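# Move carton and two bottles from bay 2 into tray

## Task

Place the small carton and both bottles that sit at bay 2 inside the white tray, disregarding the sign at bay 2; the requester cannot be reached, so nothing can be handed over or asked.

## Robot and tools

Robot: two arms, left_arm and right_arm, each a six-joint arm with a parallel two-finger gripper and a wrist camera. Bases in the scene frame: left_arm at (+0.011, +0.317, 0) m, right_arm at (-0.046, -0.256, 0) m, both turned only slightly about z. Scene frame: origin at table-top height midway between the nominal bases, +x out over the table, +y toward left_arm, +z up. Arm names do not match image sides.

Gripper geometry: fingers point along the gripper's +z axis and close along its y axis. end_effector_position is the point between the finger pads, roughly 1 cm behind the tips. Reported positions and quaternions (wxyz) are in the scene frame and may be off by a few centimetres, more at long reach.

Row layout (used by execute_actions and move): 14 numbers, each in [-1, 1]. First seven for left_arm: dx, dy, dz, rx, ry, rz, opening; then the same seven for right_arm. Always send all 14. dx, dy, dz, rx, ry, rz are an offset, not a pose: measured along scene-frame axes from that arm's Hand target at the start of the action or move, with rotation about the Hand target's position. Scale: 1.0 = 0.6 m or 180 degrees; rx, ry, rz form one rotation vector. A translation longer than 1.0 may be shortened. Six zeros re-request the current Hand target. opening is absolute: +1 fully open (0.094 m), -1 closed; a 0 is a real command (half open), so to leave a gripper alone resend its current command (see Tool commands in results).

execute_actions(actions, cameras): actions is a list of actions; each action is up to 15 rows, one per 1/30 s step; a short action repeats its last row to fill 15 steps. Every row in an action counts from the same start pose, not the row before; the next action starts from the new Hand target, so repeating an offset keeps moving. Empty actions just returns state and images.

move(target, speed, blend, opening_speed, grip_force, blocking, cameras): straight-line paths toward target, one 14-number row or a list of up to 15 rows, all offsets counted from the same starting Hand targets. speed in m/s, 0.002 to 2.9, default 0.25 (rotation up to twice that in rad/s); one value or one per target. blend in m rounds corners between list targets; 0 stops at each. opening_speed: rate of opening change per second on the -1..+1 scale, at least 0.2; use it to close gently on fragile items. grip_force: newtons per pad, 10 to 50, one value or one per arm; persists; lower force closes slowly. blocking=false returns after about 0.5 s while the move continues. The whole move is capped at 10 s. Paths do not avoid obstacles or the other arm; don't route near an arm's own base. The result adds a move: line (done, off_target, moving, held, fault) plus limits such as paced or held. done means within 10 mm and 2 degrees; it says nothing about contact.

wait(seconds 0 to 10) lets time run; stop brakes a running move; zoom_image(camera, region [x0,y0,x1,y1], max 504x504 px) enlarges the newest image of cam_high, cam_low, cam_board, cam_left_wrist or cam_right_wrist; read_manual gives licences only; finished_scene ends the scene permanently.

Results: Hand target is the last commanded pose after clipping; grippers often rest a few cm short, so send the missing distance as a further offset. Commanded orientation is clipped to 40 degrees from the measured one per step. grip_measured is the measured opening on the command scale; on a firmly held hard part it reads a few mm under the part's width. grip_effort_nm is gripper motor effort (negative closing) and not a finger force; it never fully returns to zero. Joint torques include gravity and have offsets; joints 1-3 wrap at ±28 N m. Joint velocities may read within noise. MOTOR HOT appears near 75 °C; at 90 °C the arm folds and is lost; avoid long holds with outstretched arms or pushes into unreachable poses.

Contact: an arm blocked by something keeps pushing; to release, command its target back past the gripper. Faster moves and targets further past contact press harder. Grasp with a clear margin and let go by commanding an opening well above grip_measured.

Avoid: dropping objects or releasing them while moving, anything ending up off the table, hitting fixed or heavy things, arms or grippers or wrist cameras touching each other (can fail the scene), closing a gripper on the other arm's fingers, and straining the wrist-camera cables. Objects may occasionally be nudged by outside pushes. The result must stay correct after the robot lets go.

Each tool is called by a JSON object that holds its "fn" and its "kwargs".

## Session

{"fn": "execute_actions", "kwargs": {"actions": []}}

Scene clock: 0.00 s.
left_arm: end_effector_position=(+0.3491, +0.4725, +0.3169) grip_measured=+1.000 grip_effort_nm=n/a end_effector_quat_wxyz=(+0.626, +0.369, +0.683, -0.071) | right_arm: end_effector_position=(+0.4391, -0.3910, +0.2236) grip_measured=+1.000 grip_effort_nm=n/a end_effector_quat_wxyz=(+0.393, -0.406, +0.820, -0.094)
Joint positions: left_arm=[0.93 1.724 1.658 -1.322 1.36 1.766 0.094] | right_arm=[-0.39 1.859 1.724 -0.723 -0.473 -1.179 0.094]
Joint velocities: within noise
Joint torques (N m): no reading
Heat: left arm: 35 °C; right arm: 31 °C.
Hand target: left_arm +0.3482, +0.4705, +0.3207; +0.631, +0.365, +0.680, -0.076 | right_arm +0.4376, -0.3883, +0.2254; +0.395, -0.406, +0.820, -0.087
Tool commands: left_gripper/opening=+1.0 right_gripper/opening=+1.0

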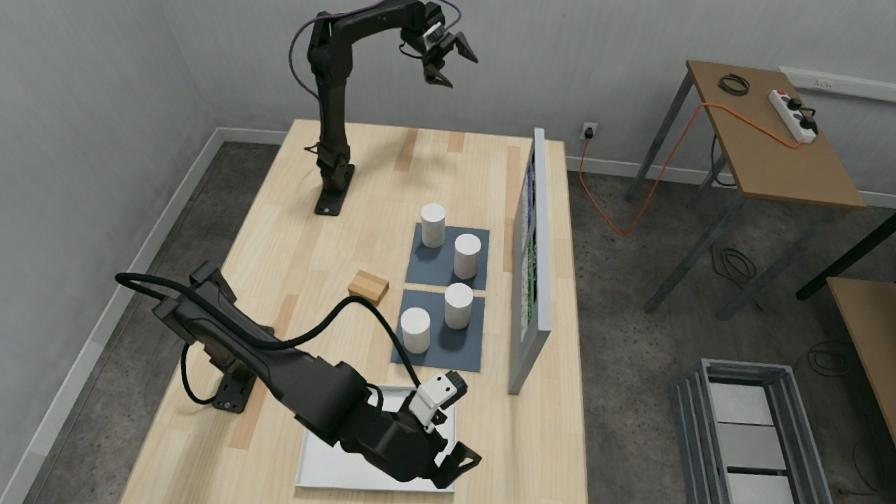

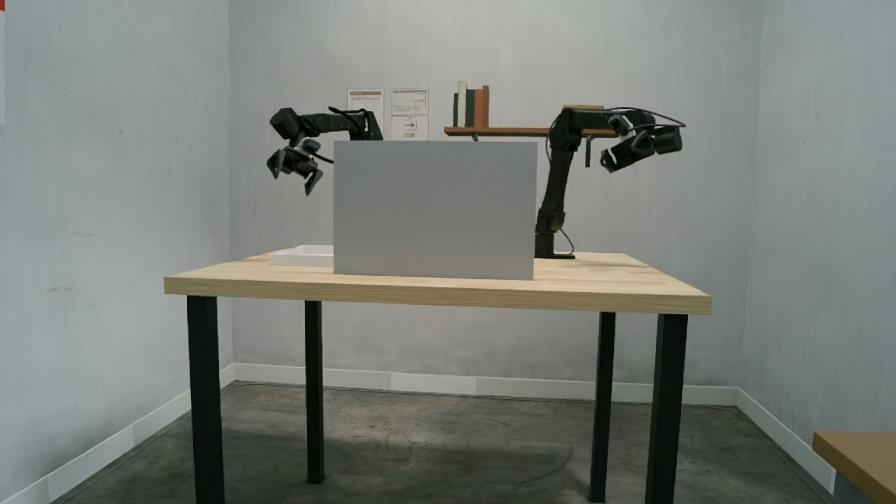

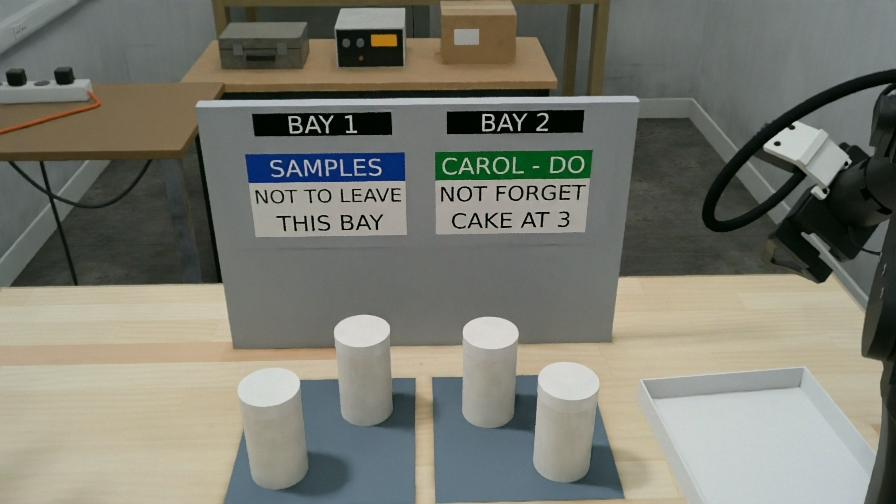

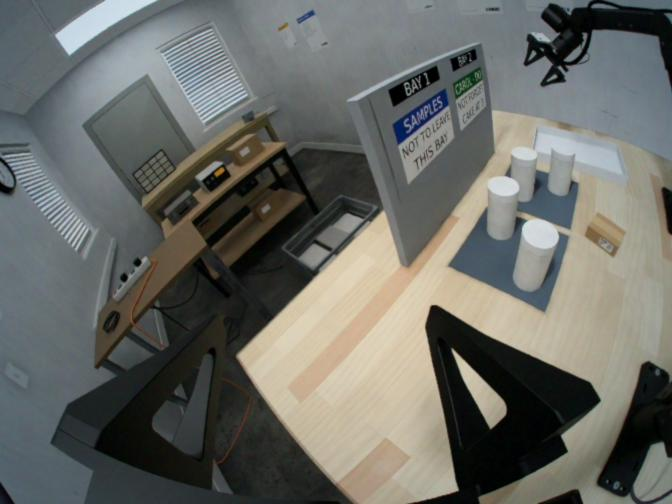

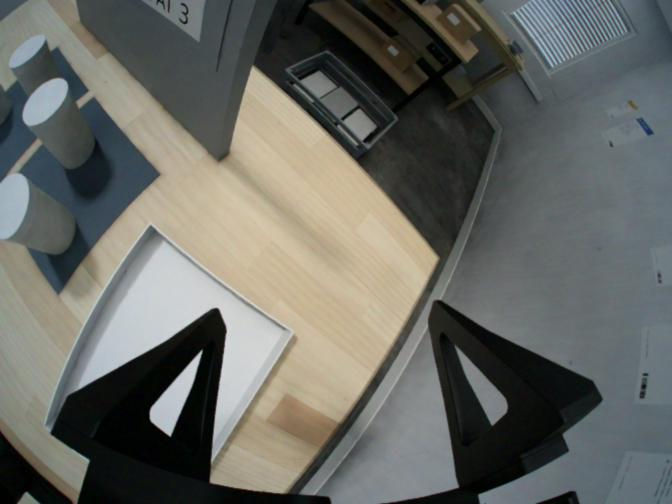

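{"fn": "move", "kwargs": {"target": [0,0,0,0,0,0,1,-0.129,0.314,0.19,0.059,0.268,-0.275,1]}}

Scene clock: 5.00 s.
left_arm: end_effector_position=(+0.3491, +0.4725, +0.3169) grip_measured=+1.000 grip_effort_nm=-0.04 end_effector_quat_wxyz=(+0.626, +0.369, +0.683, -0.071) | right_arm: end_effector_position=(+0.3697, -0.1992, +0.3319) grip_measured=+1.000 grip_effort_nm=-0.01 end_effector_quat_wxyz=(+0.275, -0.008, +0.961, +0.027)
Joint positions: left_arm=[0.93 1.724 1.658 -1.322 1.36 1.766 0.094] | right_arm=[0.188 1.903 2.435 -1.544 0.018 0.119 0.094]
Joint torques (N m): left_arm=[-0.01 -9.21 6.41 0.5 0.81 -0.06] | right_arm=[-0.17 -9.16 4.85 0.92 -0.06 0]
Heat: left arm: 35 °C; right arm: 32 °C.
Hand target: left_arm +0.3482, +0.4705, +0.3207; +0.631, +0.365, +0.680, -0.076 | right_arm +0.3602, -0.2000, +0.3394; +0.000, +0.000, +1.000, +0.000
Off the commanded pose: left_arm 0.004 m, 1 deg | right_arm 0.012 m, 32 deg.
joint sent to its limit (right arm) — joint 4 (wrist pitch), lower limit. The joint targets are off in orientation, not in position.
move: off_target (right_arm)

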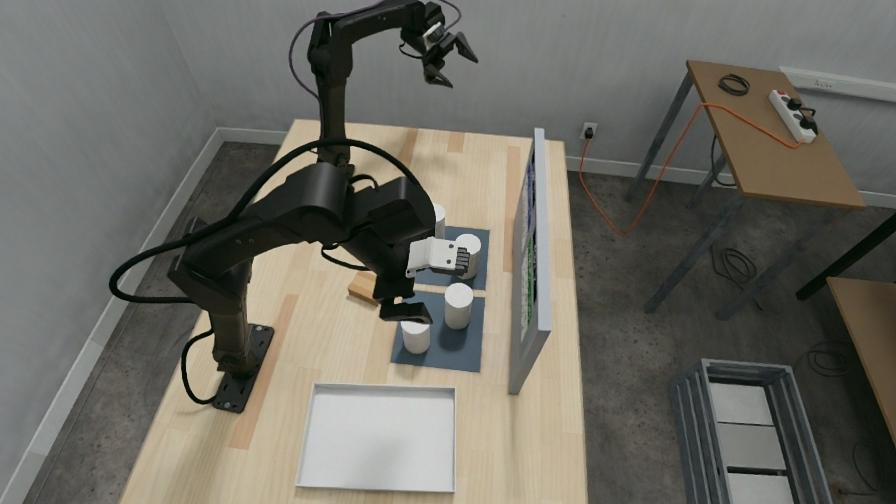

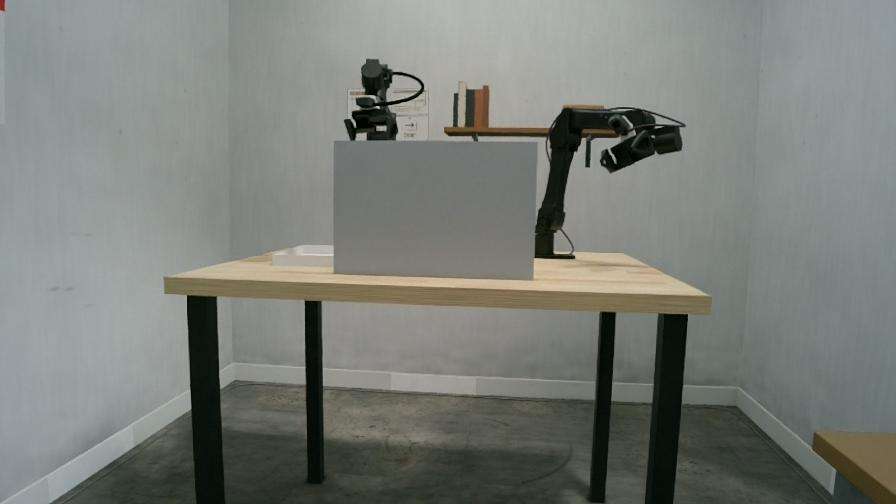

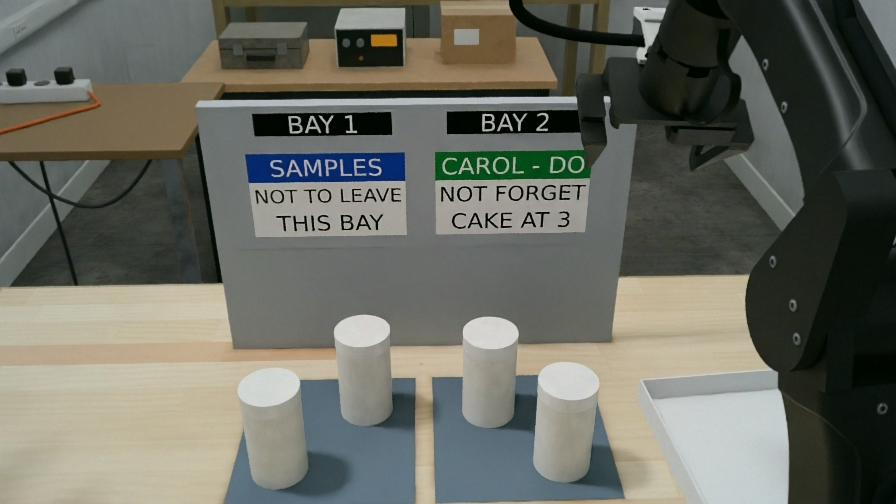

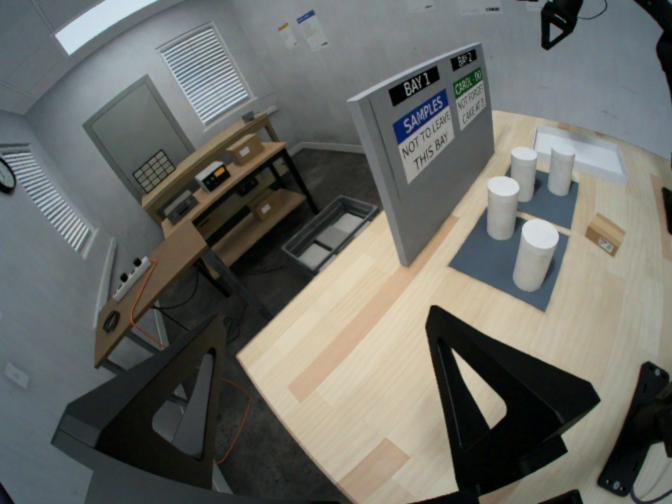

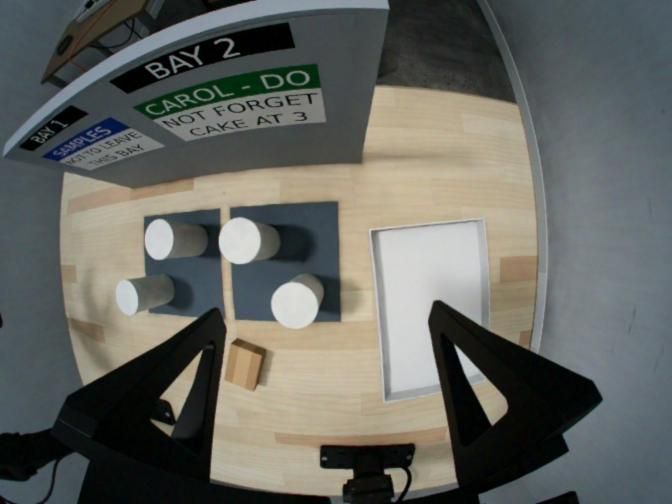

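{"fn": "move", "kwargs": {"target": [0,0,0,0,0,0,1,-0.012,0.075,-0.199,0,0,-0.5,1]}}

Scene clock: 11.50 s.
left_arm: end_effector_position=(+0.3491, +0.4725, +0.3169) grip_measured=+1.000 grip_effort_nm=-0.04 end_effector_quat_wxyz=(+0.626, +0.369, +0.683, -0.071) | right_arm: end_effector_position=(+0.3538, -0.1493, +0.2366) grip_measured=+1.000 grip_effort_nm=-0.01 end_effector_quat_wxyz=(+0.068, +0.690, +0.712, +0.115)
Joint positions: left_arm=[0.93 1.724 1.658 -1.322 1.36 1.766 0.094] | right_arm=[0.304 1.976 2.218 -1.545 -0.002 1.797 0.094]
Joint torques (N m): left_arm=[-0.02 -9.21 6.41 0.51 0.8 -0.06] | right_arm=[-1.47 -6.3 4.41 0.39 0.03 0.22]
Heat: left arm: 36 °C; right arm: 32 °C.
Hand target: left_arm +0.3482, +0.4705, +0.3207; +0.631, +0.365, +0.680, -0.076 | right_arm +0.3529, -0.1549, +0.2199; +0.000, +0.707, +0.707, +0.000
Off the commanded pose: left_arm 0.004 m, 1 deg | right_arm 0.018 m, 15 deg.
joint sent to its limit (right arm) — joint 4 (wrist pitch), lower limit. The joint targets are off in orientation, not in position.
move: off_target (right_arm)

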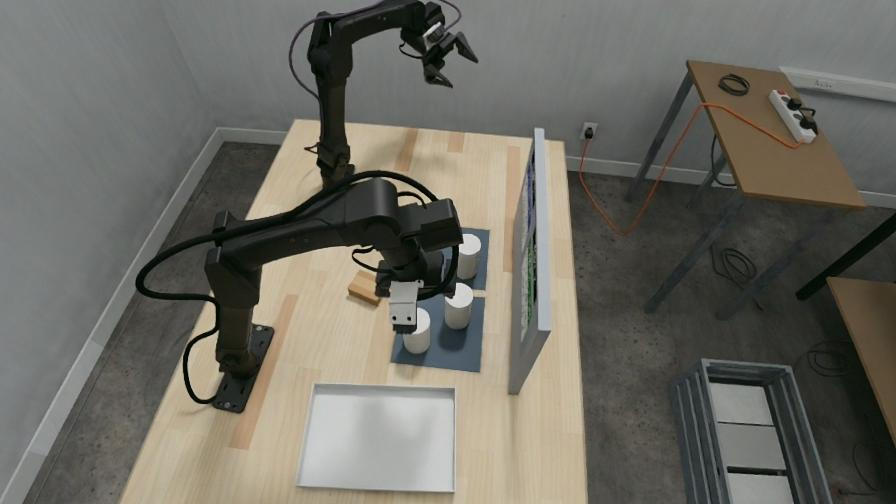

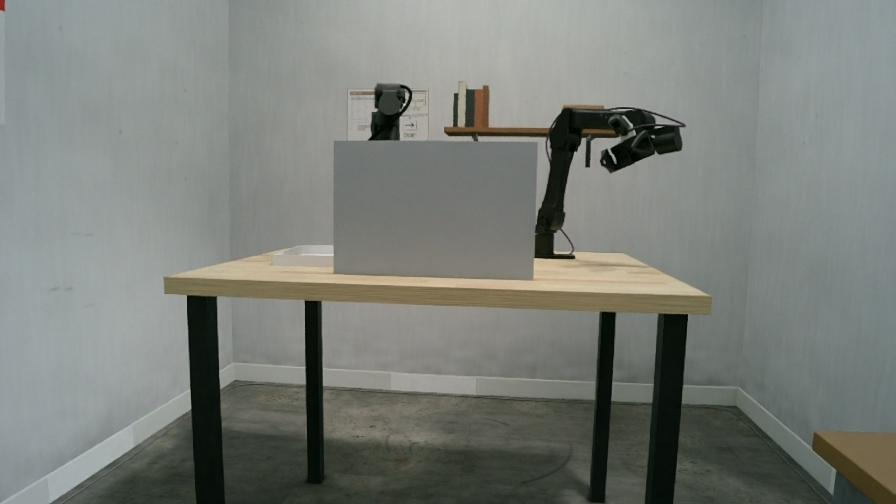

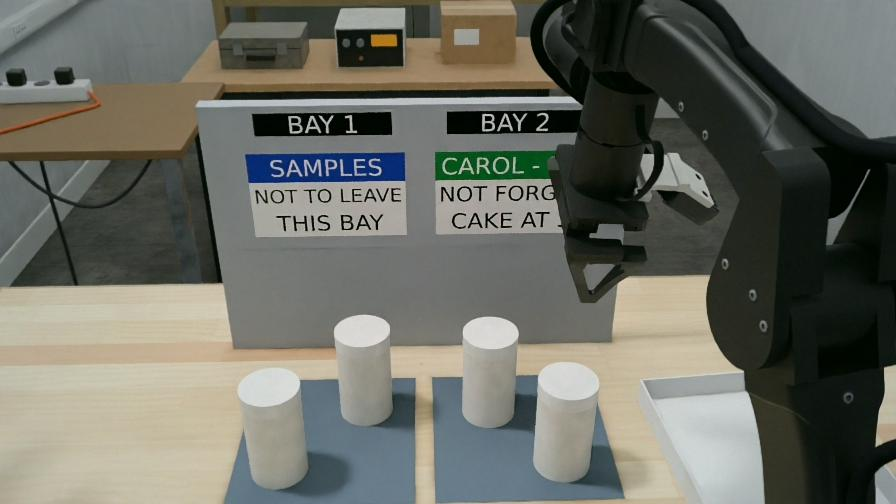

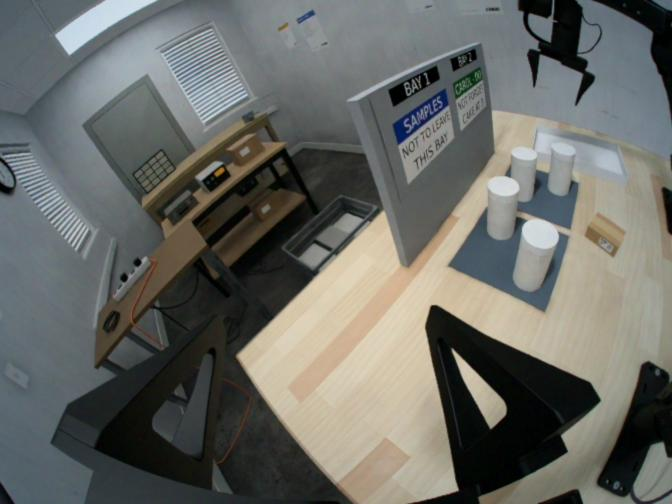

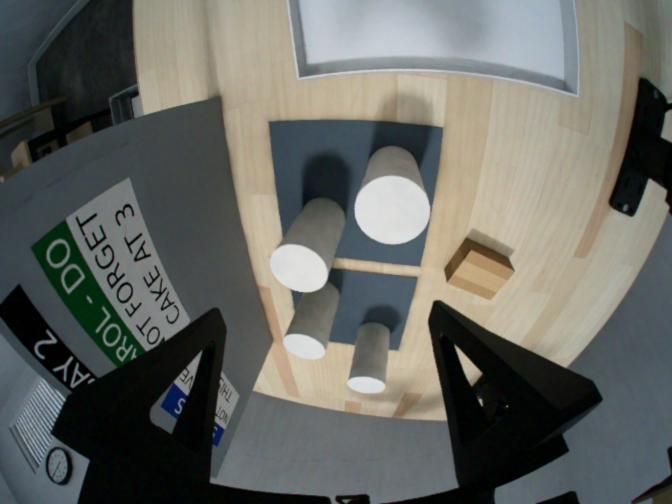

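{"fn": "move", "kwargs": {"target": [0,0,0,0,0,0,1,-0.020,-0.005,-0.0915,0,0,0,1], "cameras": ["cam_board","cam_right_wrist","cam_high"]}}

Scene clock: 13.67 s.
left_arm: end_effector_position=(+0.3491, +0.4725, +0.3169) grip_measured=+1.000 grip_effort_nm=-0.04 end_effector_quat_wxyz=(+0.626, +0.369, +0.683, -0.071) | right_arm: end_effector_position=(+0.3444, -0.1528, +0.1777) grip_measured=+1.000 grip_effort_nm=-0.01 end_effector_quat_wxyz=(+0.021, +0.697, +0.716, +0.037)
Joint positions: left_arm=[0.93 1.724 1.658 -1.322 1.36 1.766 0.094] | right_arm=[0.301 2.05 2.109 -1.545 -0.003 1.797 0.094]
Joint torques (N m): left_arm=[-0.01 -9.22 6.39 0.5 0.81 -0.06] | right_arm=[-0.81 -7.35 4.81 0.08 -0.01 0.22]
Heat: left arm: 36 °C; right arm: 32 °C.
Hand target: left_arm +0.3482, +0.4705, +0.3207; +0.631, +0.365, +0.680, -0.076 | right_arm +0.3409, -0.1579, +0.1651; +0.000, +0.707, +0.707, +0.000
Off the commanded pose: left_arm 0.004 m, 1 deg | right_arm 0.014 m, 5 deg.
joint sent to its limit (right arm) — joint 4 (wrist pitch), lower limit. The joint targets still meet the commanded pose.
move: off_target (right_arm)
Images, in order (width x height): cam_high 896x504, cam_board 896x504, cam_right_wrist 672x504.

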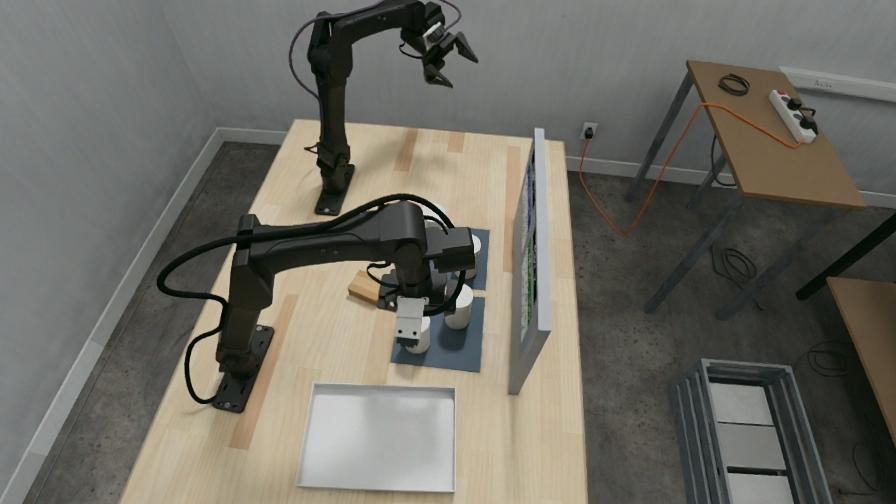

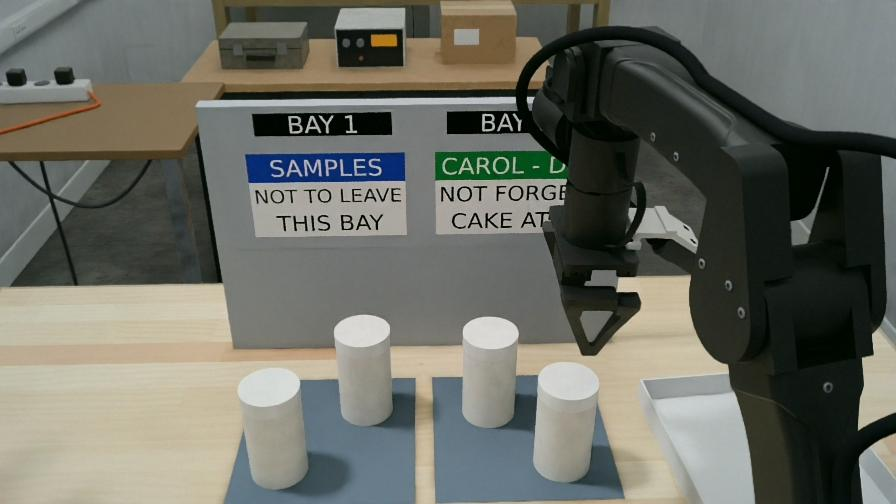

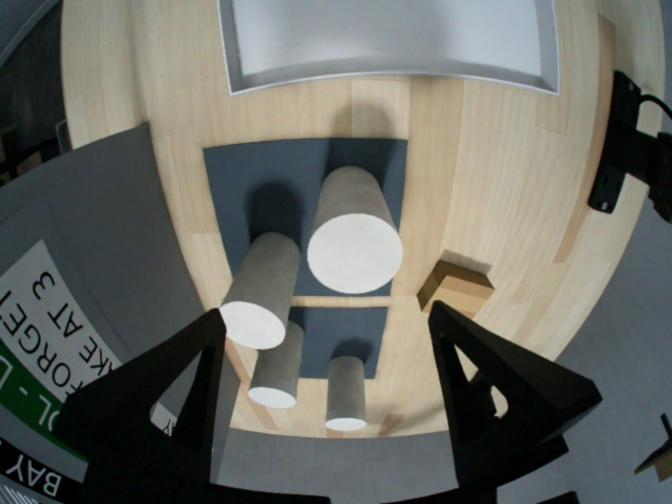

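{"fn": "move", "kwargs": {"target": [[0,0,0,0,0,0,1,-0.015,-0.0085,-0.03,0,0,0,1],[0,0,0,0,0,0,1,-0.015,-0.0085,-0.15,0,0,0,1]], "speed": 0.15, "blend": 0.01, "cameras": ["cam_board","cam_right_wrist","cam_high"]}}

Scene clock: 16.07 s.
left_arm: end_effector_position=(+0.3491, +0.4725, +0.3169) grip_measured=+1.000 grip_effort_nm=-0.04 end_effector_quat_wxyz=(+0.626, +0.369, +0.683, -0.071) | right_arm: end_effector_position=(+0.3356, -0.1589, +0.0753) grip_measured=+1.000 grip_effort_nm=-0.01 end_effector_quat_wxyz=(+0.000, +0.701, +0.713, +0.003)
Joint positions: left_arm=[0.93 1.724 1.658 -1.322 1.36 1.766 0.094] | right_arm=[0.292 2.05 1.702 -1.218 -0.003 1.797 0.094]
Joint torques (N m): left_arm=[-0.01 -9.21 6.41 0.51 0.8 -0.06] | right_arm=[-0.7 -9.85 4.64 0.04 0.03 0.14]
Heat: left arm: 36 °C; right arm: 32 °C.
Hand target: left_arm +0.3482, +0.4705, +0.3207; +0.631, +0.365, +0.680, -0.076 | right_arm +0.3320, -0.1631, +0.0751; +0.000, +0.707, +0.707, +0.000
Off the commanded pose: left_arm 0.004 m, 1 deg | right_arm 0.005 m, 1 deg.
move: done
Images, in order (width x height): cam_high 896x504, cam_board 896x504, cam_right_wrist 672x504.

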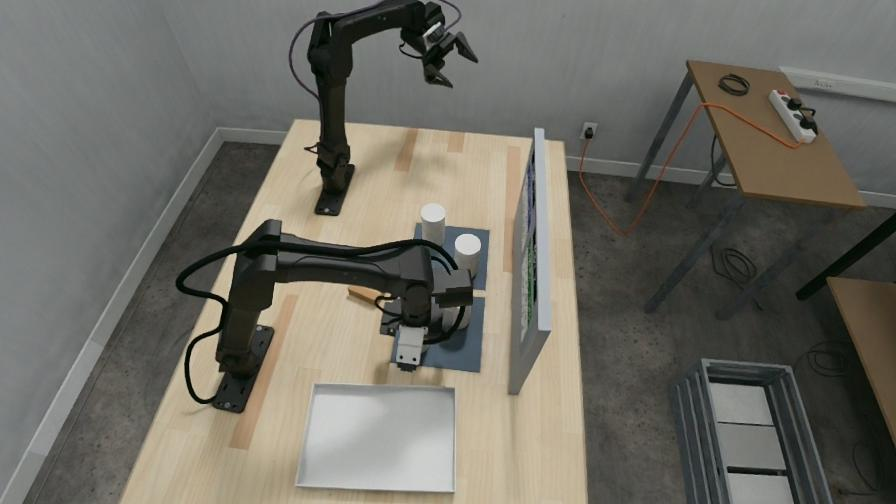

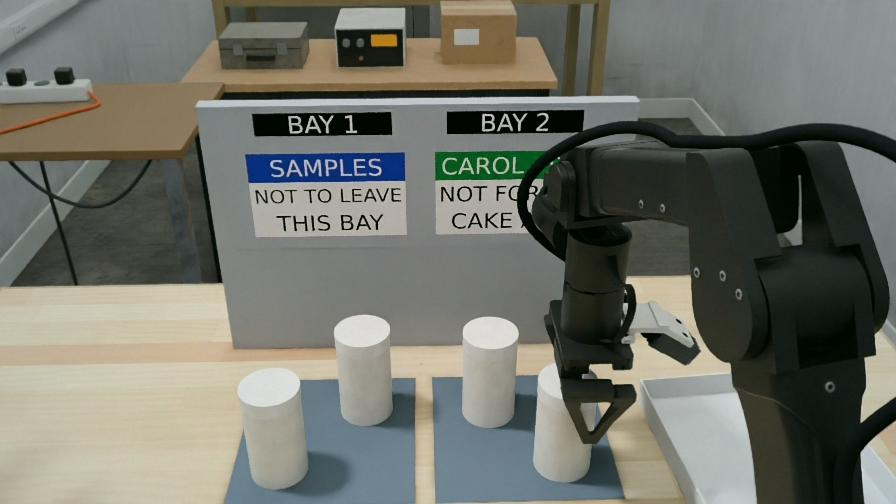

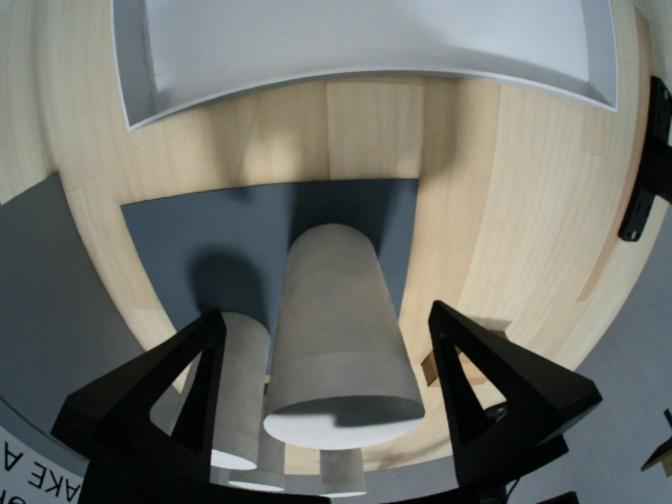

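{"fn": "move", "kwargs": {"target": [[0,0,0,0,0,0,1,-0.010,0.018,0,0,0,0,1],[0,0,0,0,0,0,1,-0.010,0.018,0,0,0,0,0.1]], "speed": 0.1, "opening_speed": 0.6, "cameras": ["cam_right_wrist"]}}

{"fn": "zoom_image", "kwargs": {"camera": "cam_right_wrist", "region": [100, 150, 600, 504]}}

Scene clock: 19.23 s.
left_arm: end_effector_position=(+0.3491, +0.4725, +0.3169) grip_measured=+1.000 grip_effort_nm=-0.04 end_effector_quat_wxyz=(+0.626, +0.369, +0.683, -0.071) | right_arm: end_effector_position=(+0.3306, -0.1524, +0.0709) grip_measured=+0.215 grip_effort_nm=-1.02 end_effector_quat_wxyz=(-0.003, +0.703, +0.712, -0.001)
Joint positions: left_arm=[0.93 1.724 1.658 -1.322 1.36 1.766 0.094] | right_arm=[0.311 2.05 1.684 -1.211 -0.005 1.821 0.057]
Joint torques (N m): left_arm=[-0.01 -9.21 6.41 0.51 0.81 -0.06] | right_arm=[0.57 -11.04 4.42 0.05 0.04 0.22]
Heat: left arm: 36 °C; right arm: 32 °C.
Hand target: left_arm +0.3482, +0.4705, +0.3207; +0.631, +0.365, +0.680, -0.076 | right_arm +0.3259, -0.1522, +0.0750; +0.000, +0.707, +0.707, +0.000
Off the commanded pose: left_arm 0.004 m, 1 deg | right_arm 0.006 m, 1 deg.
move: done
Images, in order (width x height): cam_right_wrist 672x504.

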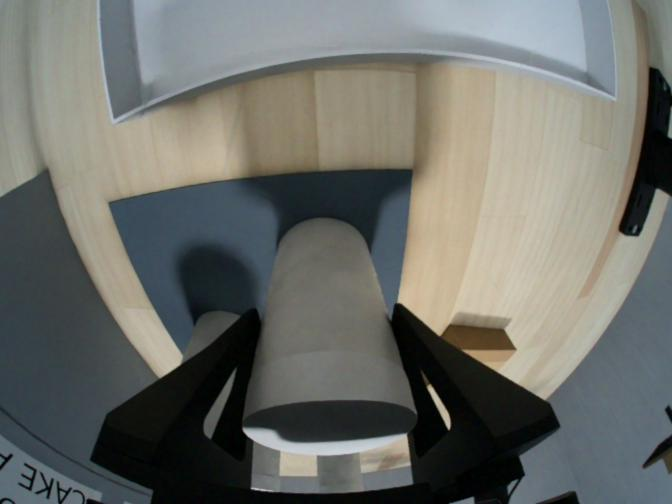

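Scaled by 1.008 from the camera's 672x504 image, which has a finer 960x720 frame.

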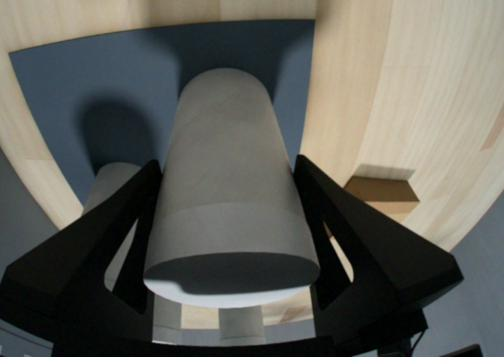

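{"fn": "move", "kwargs": {"target": [[0,0,0,0,0,0,1,0,0,0.125,0,0,0,0.1],[0,0,0,0,0,0,1,-0.048,-0.446,0.125,0,0,0,0.1],[0,0,0,0,0,0,1,-0.048,-0.446,0.03,0,0,0,0.1]], "speed": [0.12,0.22,0.12], "blend": [0.015,0.015,0]}}

Scene clock: 23.40 s.
left_arm: end_effector_position=(+0.3491, +0.4725, +0.3169) grip_measured=+1.000 grip_effort_nm=-0.04 end_effector_quat_wxyz=(+0.626, +0.369, +0.683, -0.071) | right_arm: end_effector_position=(+0.2983, -0.4214, +0.1035) grip_measured=+0.214 grip_effort_nm=-1.04 end_effector_quat_wxyz=(+0.011, +0.711, +0.703, +0.008)
Joint positions: left_arm=[0.93 1.724 1.658 -1.322 1.36 1.766 0.094] | right_arm=[-0.407 1.975 1.705 -1.276 -0.007 1.128 0.057]
Joint torques (N m): left_arm=[-0.01 -9.21 6.41 0.5 0.8 -0.06] | right_arm=[0.35 -7.1 5.08 0.19 0.08 -0.04]
Heat: left arm: 36 °C; right arm: 32 °C.
Hand target: left_arm +0.3482, +0.4705, +0.3207; +0.631, +0.365, +0.680, -0.076 | right_arm +0.2970, -0.4199, +0.0931; +0.000, +0.707, +0.707, +0.000
Off the commanded pose: left_arm 0.004 m, 1 deg | right_arm 0.011 m, 2 deg.
move: off_target (right_arm)

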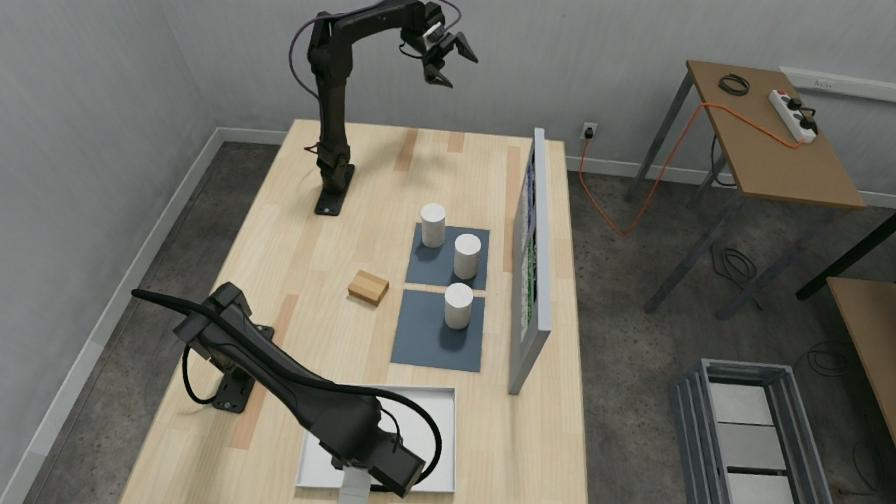

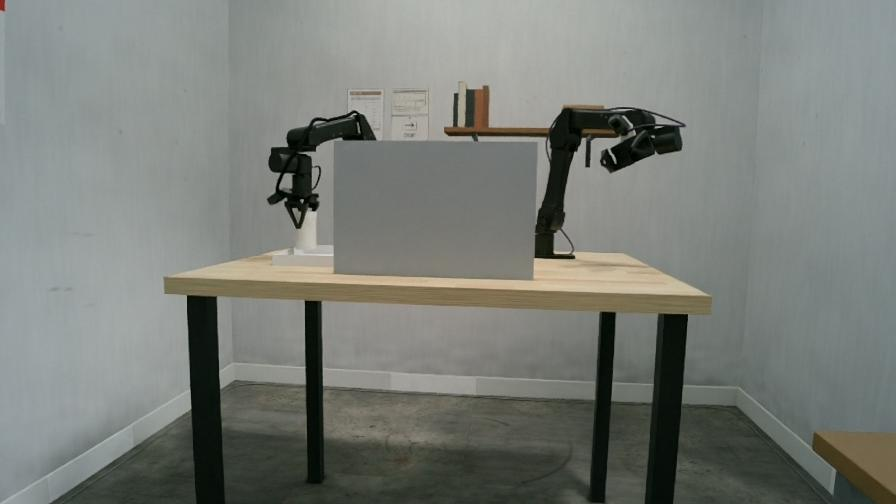

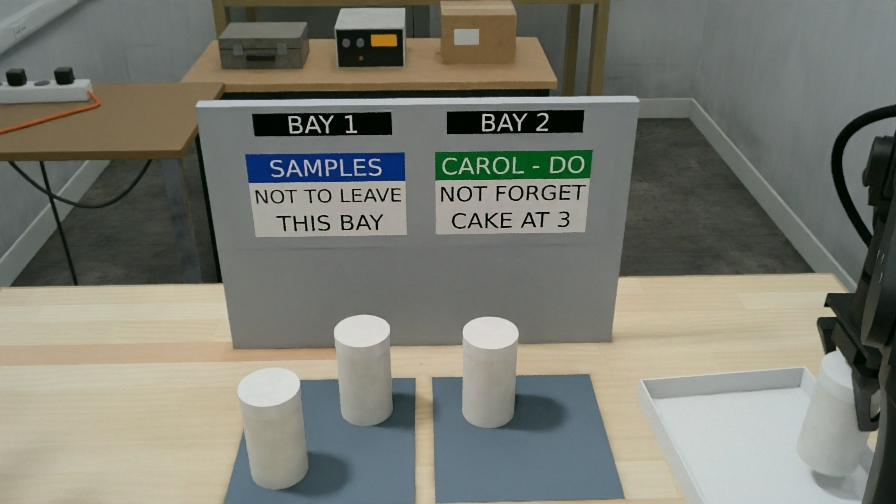

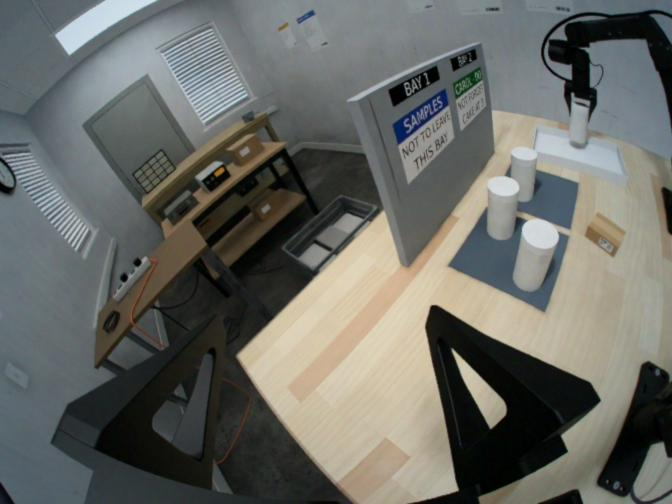

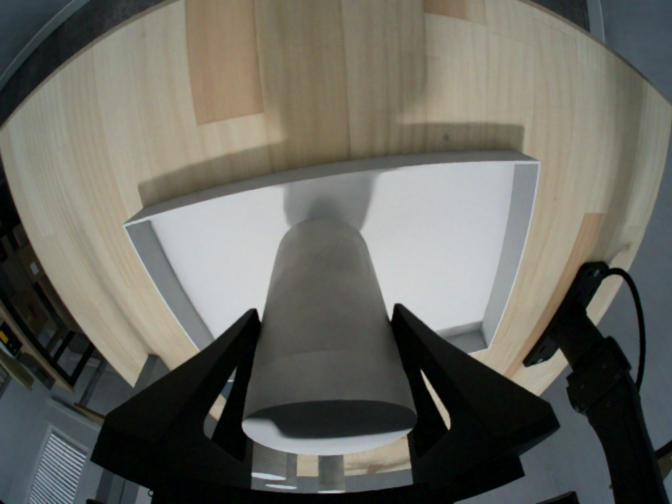

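{"fn": "move", "kwargs": {"target": [0,0,0,0,0,0,1,0,0,-0.033,0,0,0,0.1], "speed": 0.06, "cameras": ["cam_right_wrist","cam_board"]}}

Scene clock: 24.70 s.
left_arm: end_effector_position=(+0.3491, +0.4725, +0.3169) grip_measured=+1.000 grip_effort_nm=-0.04 end_effector_quat_wxyz=(+0.626, +0.369, +0.683, -0.071) | right_arm: end_effector_position=(+0.2996, -0.4220, +0.0863) grip_measured=+0.214 grip_effort_nm=-1.03 end_effector_quat_wxyz=(+0.014, +0.711, +0.703, +0.009)
Joint positions: left_arm=[0.93 1.724 1.658 -1.322 1.36 1.766 0.094] | right_arm=[-0.407 1.977 1.64 -1.201 -0.007 1.128 0.057]
Joint torques (N m): left_arm=[-0.01 -9.21 6.41 0.51 0.81 -0.06] | right_arm=[0.53 -6.69 4.94 0.16 0.06 -0.11]
Heat: left arm: 36 °C; right arm: 32 °C.
Hand target: left_arm +0.3482, +0.4705, +0.3207; +0.631, +0.365, +0.680, -0.076 | right_arm +0.2971, -0.4199, +0.0733; +0.000, +0.707, +0.707, +0.000
Off the commanded pose: left_arm 0.004 m, 1 deg | right_arm 0.013 m, 2 deg.
move: off_target (right_arm)
Images, in order (width x height): cam_board 896x504, cam_right_wrist 672x504.

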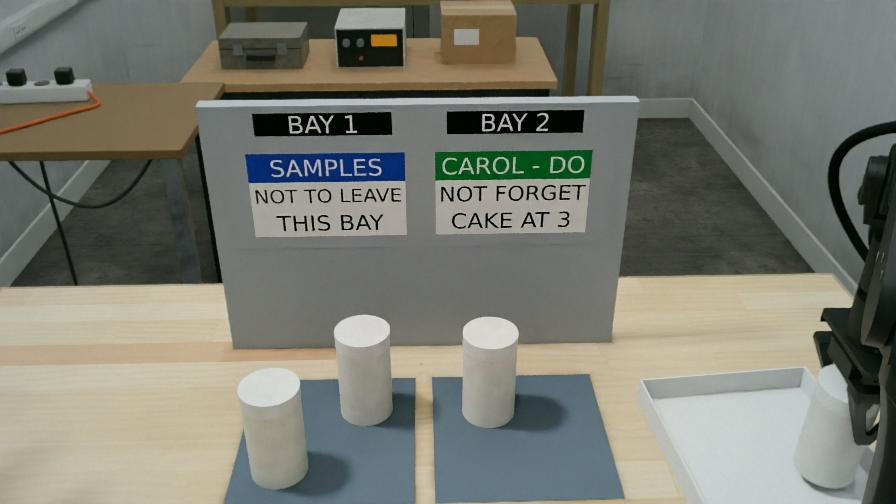

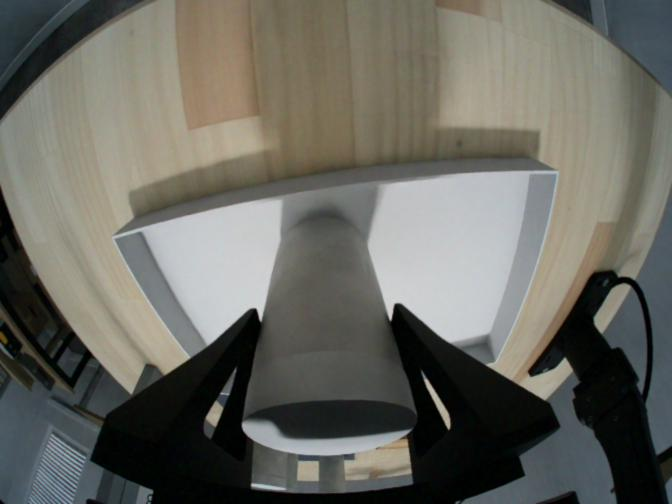

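{"fn": "move", "kwargs": {"target": [0,0,0,0,0,0,1,0,0,-0.018,0,0,0,0.1], "speed": 0.05, "cameras": ["cam_right_wrist","cam_board"]}}

Scene clock: 26.00 s.
left_arm: end_effector_position=(+0.3491, +0.4725, +0.3169) grip_measured=+1.000 grip_effort_nm=-0.04 end_effector_quat_wxyz=(+0.626, +0.369, +0.683, -0.071) | right_arm: end_effector_position=(+0.3000, -0.4222, +0.0753) grip_measured=+0.214 grip_effort_nm=-1.03 end_effector_quat_wxyz=(+0.014, +0.711, +0.703, +0.009)
Joint positions: left_arm=[0.93 1.724 1.658 -1.322 1.36 1.766 0.094] | right_arm=[-0.407 1.985 1.607 -1.161 -0.007 1.128 0.057]
Joint torques (N m): left_arm=[-0.01 -9.22 6.41 0.5 0.81 -0.06] | right_arm=[0.66 -6.9 4.86 0.21 0.06 -0.08]
Heat: left arm: 36 °C; right arm: 32 °C.
Hand target: left_arm +0.3482, +0.4705, +0.3207; +0.631, +0.365, +0.680, -0.076 | right_arm +0.2971, -0.4199, +0.0625; +0.000, +0.707, +0.707, +0.000
Off the commanded pose: left_arm 0.004 m, 1 deg | right_arm 0.013 m, 2 deg.
move: off_target (right_arm)
Images, in order (width x height): cam_board 896x504, cam_right_wrist 672x504.

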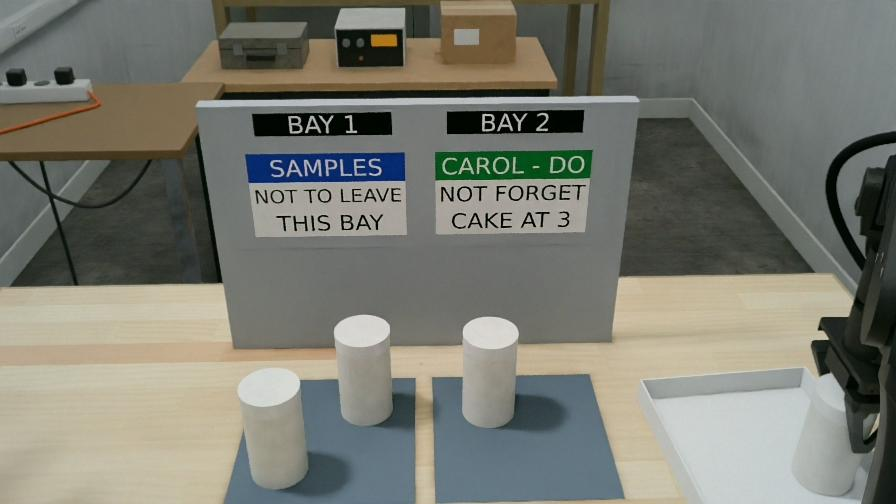

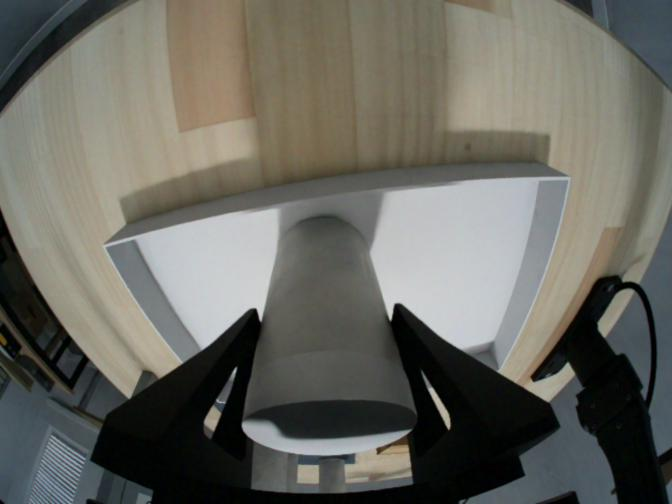

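{"fn": "move", "kwargs": {"target": [0,0,0,0,0,0,1,0,0,-0.01,0,0,0,0.1], "speed": 0.04, "cameras": ["cam_right_wrist"]}}

Scene clock: 26.97 s.
left_arm: end_effector_position=(+0.3491, +0.4725, +0.3169) grip_measured=+1.000 grip_effort_nm=-0.04 end_effector_quat_wxyz=(+0.626, +0.369, +0.683, -0.071) | right_arm: end_effector_position=(+0.3004, -0.4224, +0.0735) grip_measured=+0.214 grip_effort_nm=-1.03 end_effector_quat_wxyz=(+0.015, +0.711, +0.703, +0.009)
Joint positions: left_arm=[0.93 1.724 1.658 -1.322 1.36 1.766 0.094] | right_arm=[-0.407 1.985 1.6 -1.15 -0.007 1.128 0.057]
Joint torques (N m): left_arm=[-0.01 -9.22 6.39 0.51 0.81 -0.06] | right_arm=[0.51 -6.69 4.31 0.31 0.05 -0.05]
Heat: left arm: 36 °C; right arm: 32 °C.
Hand target: left_arm +0.3482, +0.4705, +0.3207; +0.631, +0.365, +0.680, -0.076 | right_arm +0.2971, -0.4199, +0.0565; +0.000, +0.707, +0.707, +0.000
Off the commanded pose: left_arm 0.004 m, 1 deg | right_arm 0.017 m, 2 deg.
move: off_target (right_arm)
Images, in order (width x height): cam_right_wrist 672x504.

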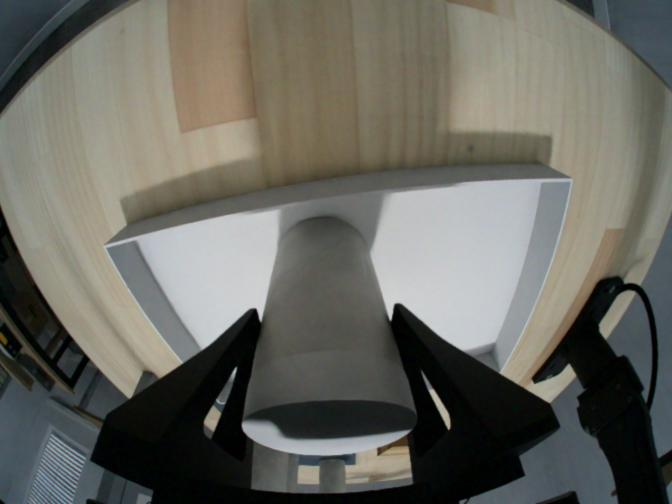

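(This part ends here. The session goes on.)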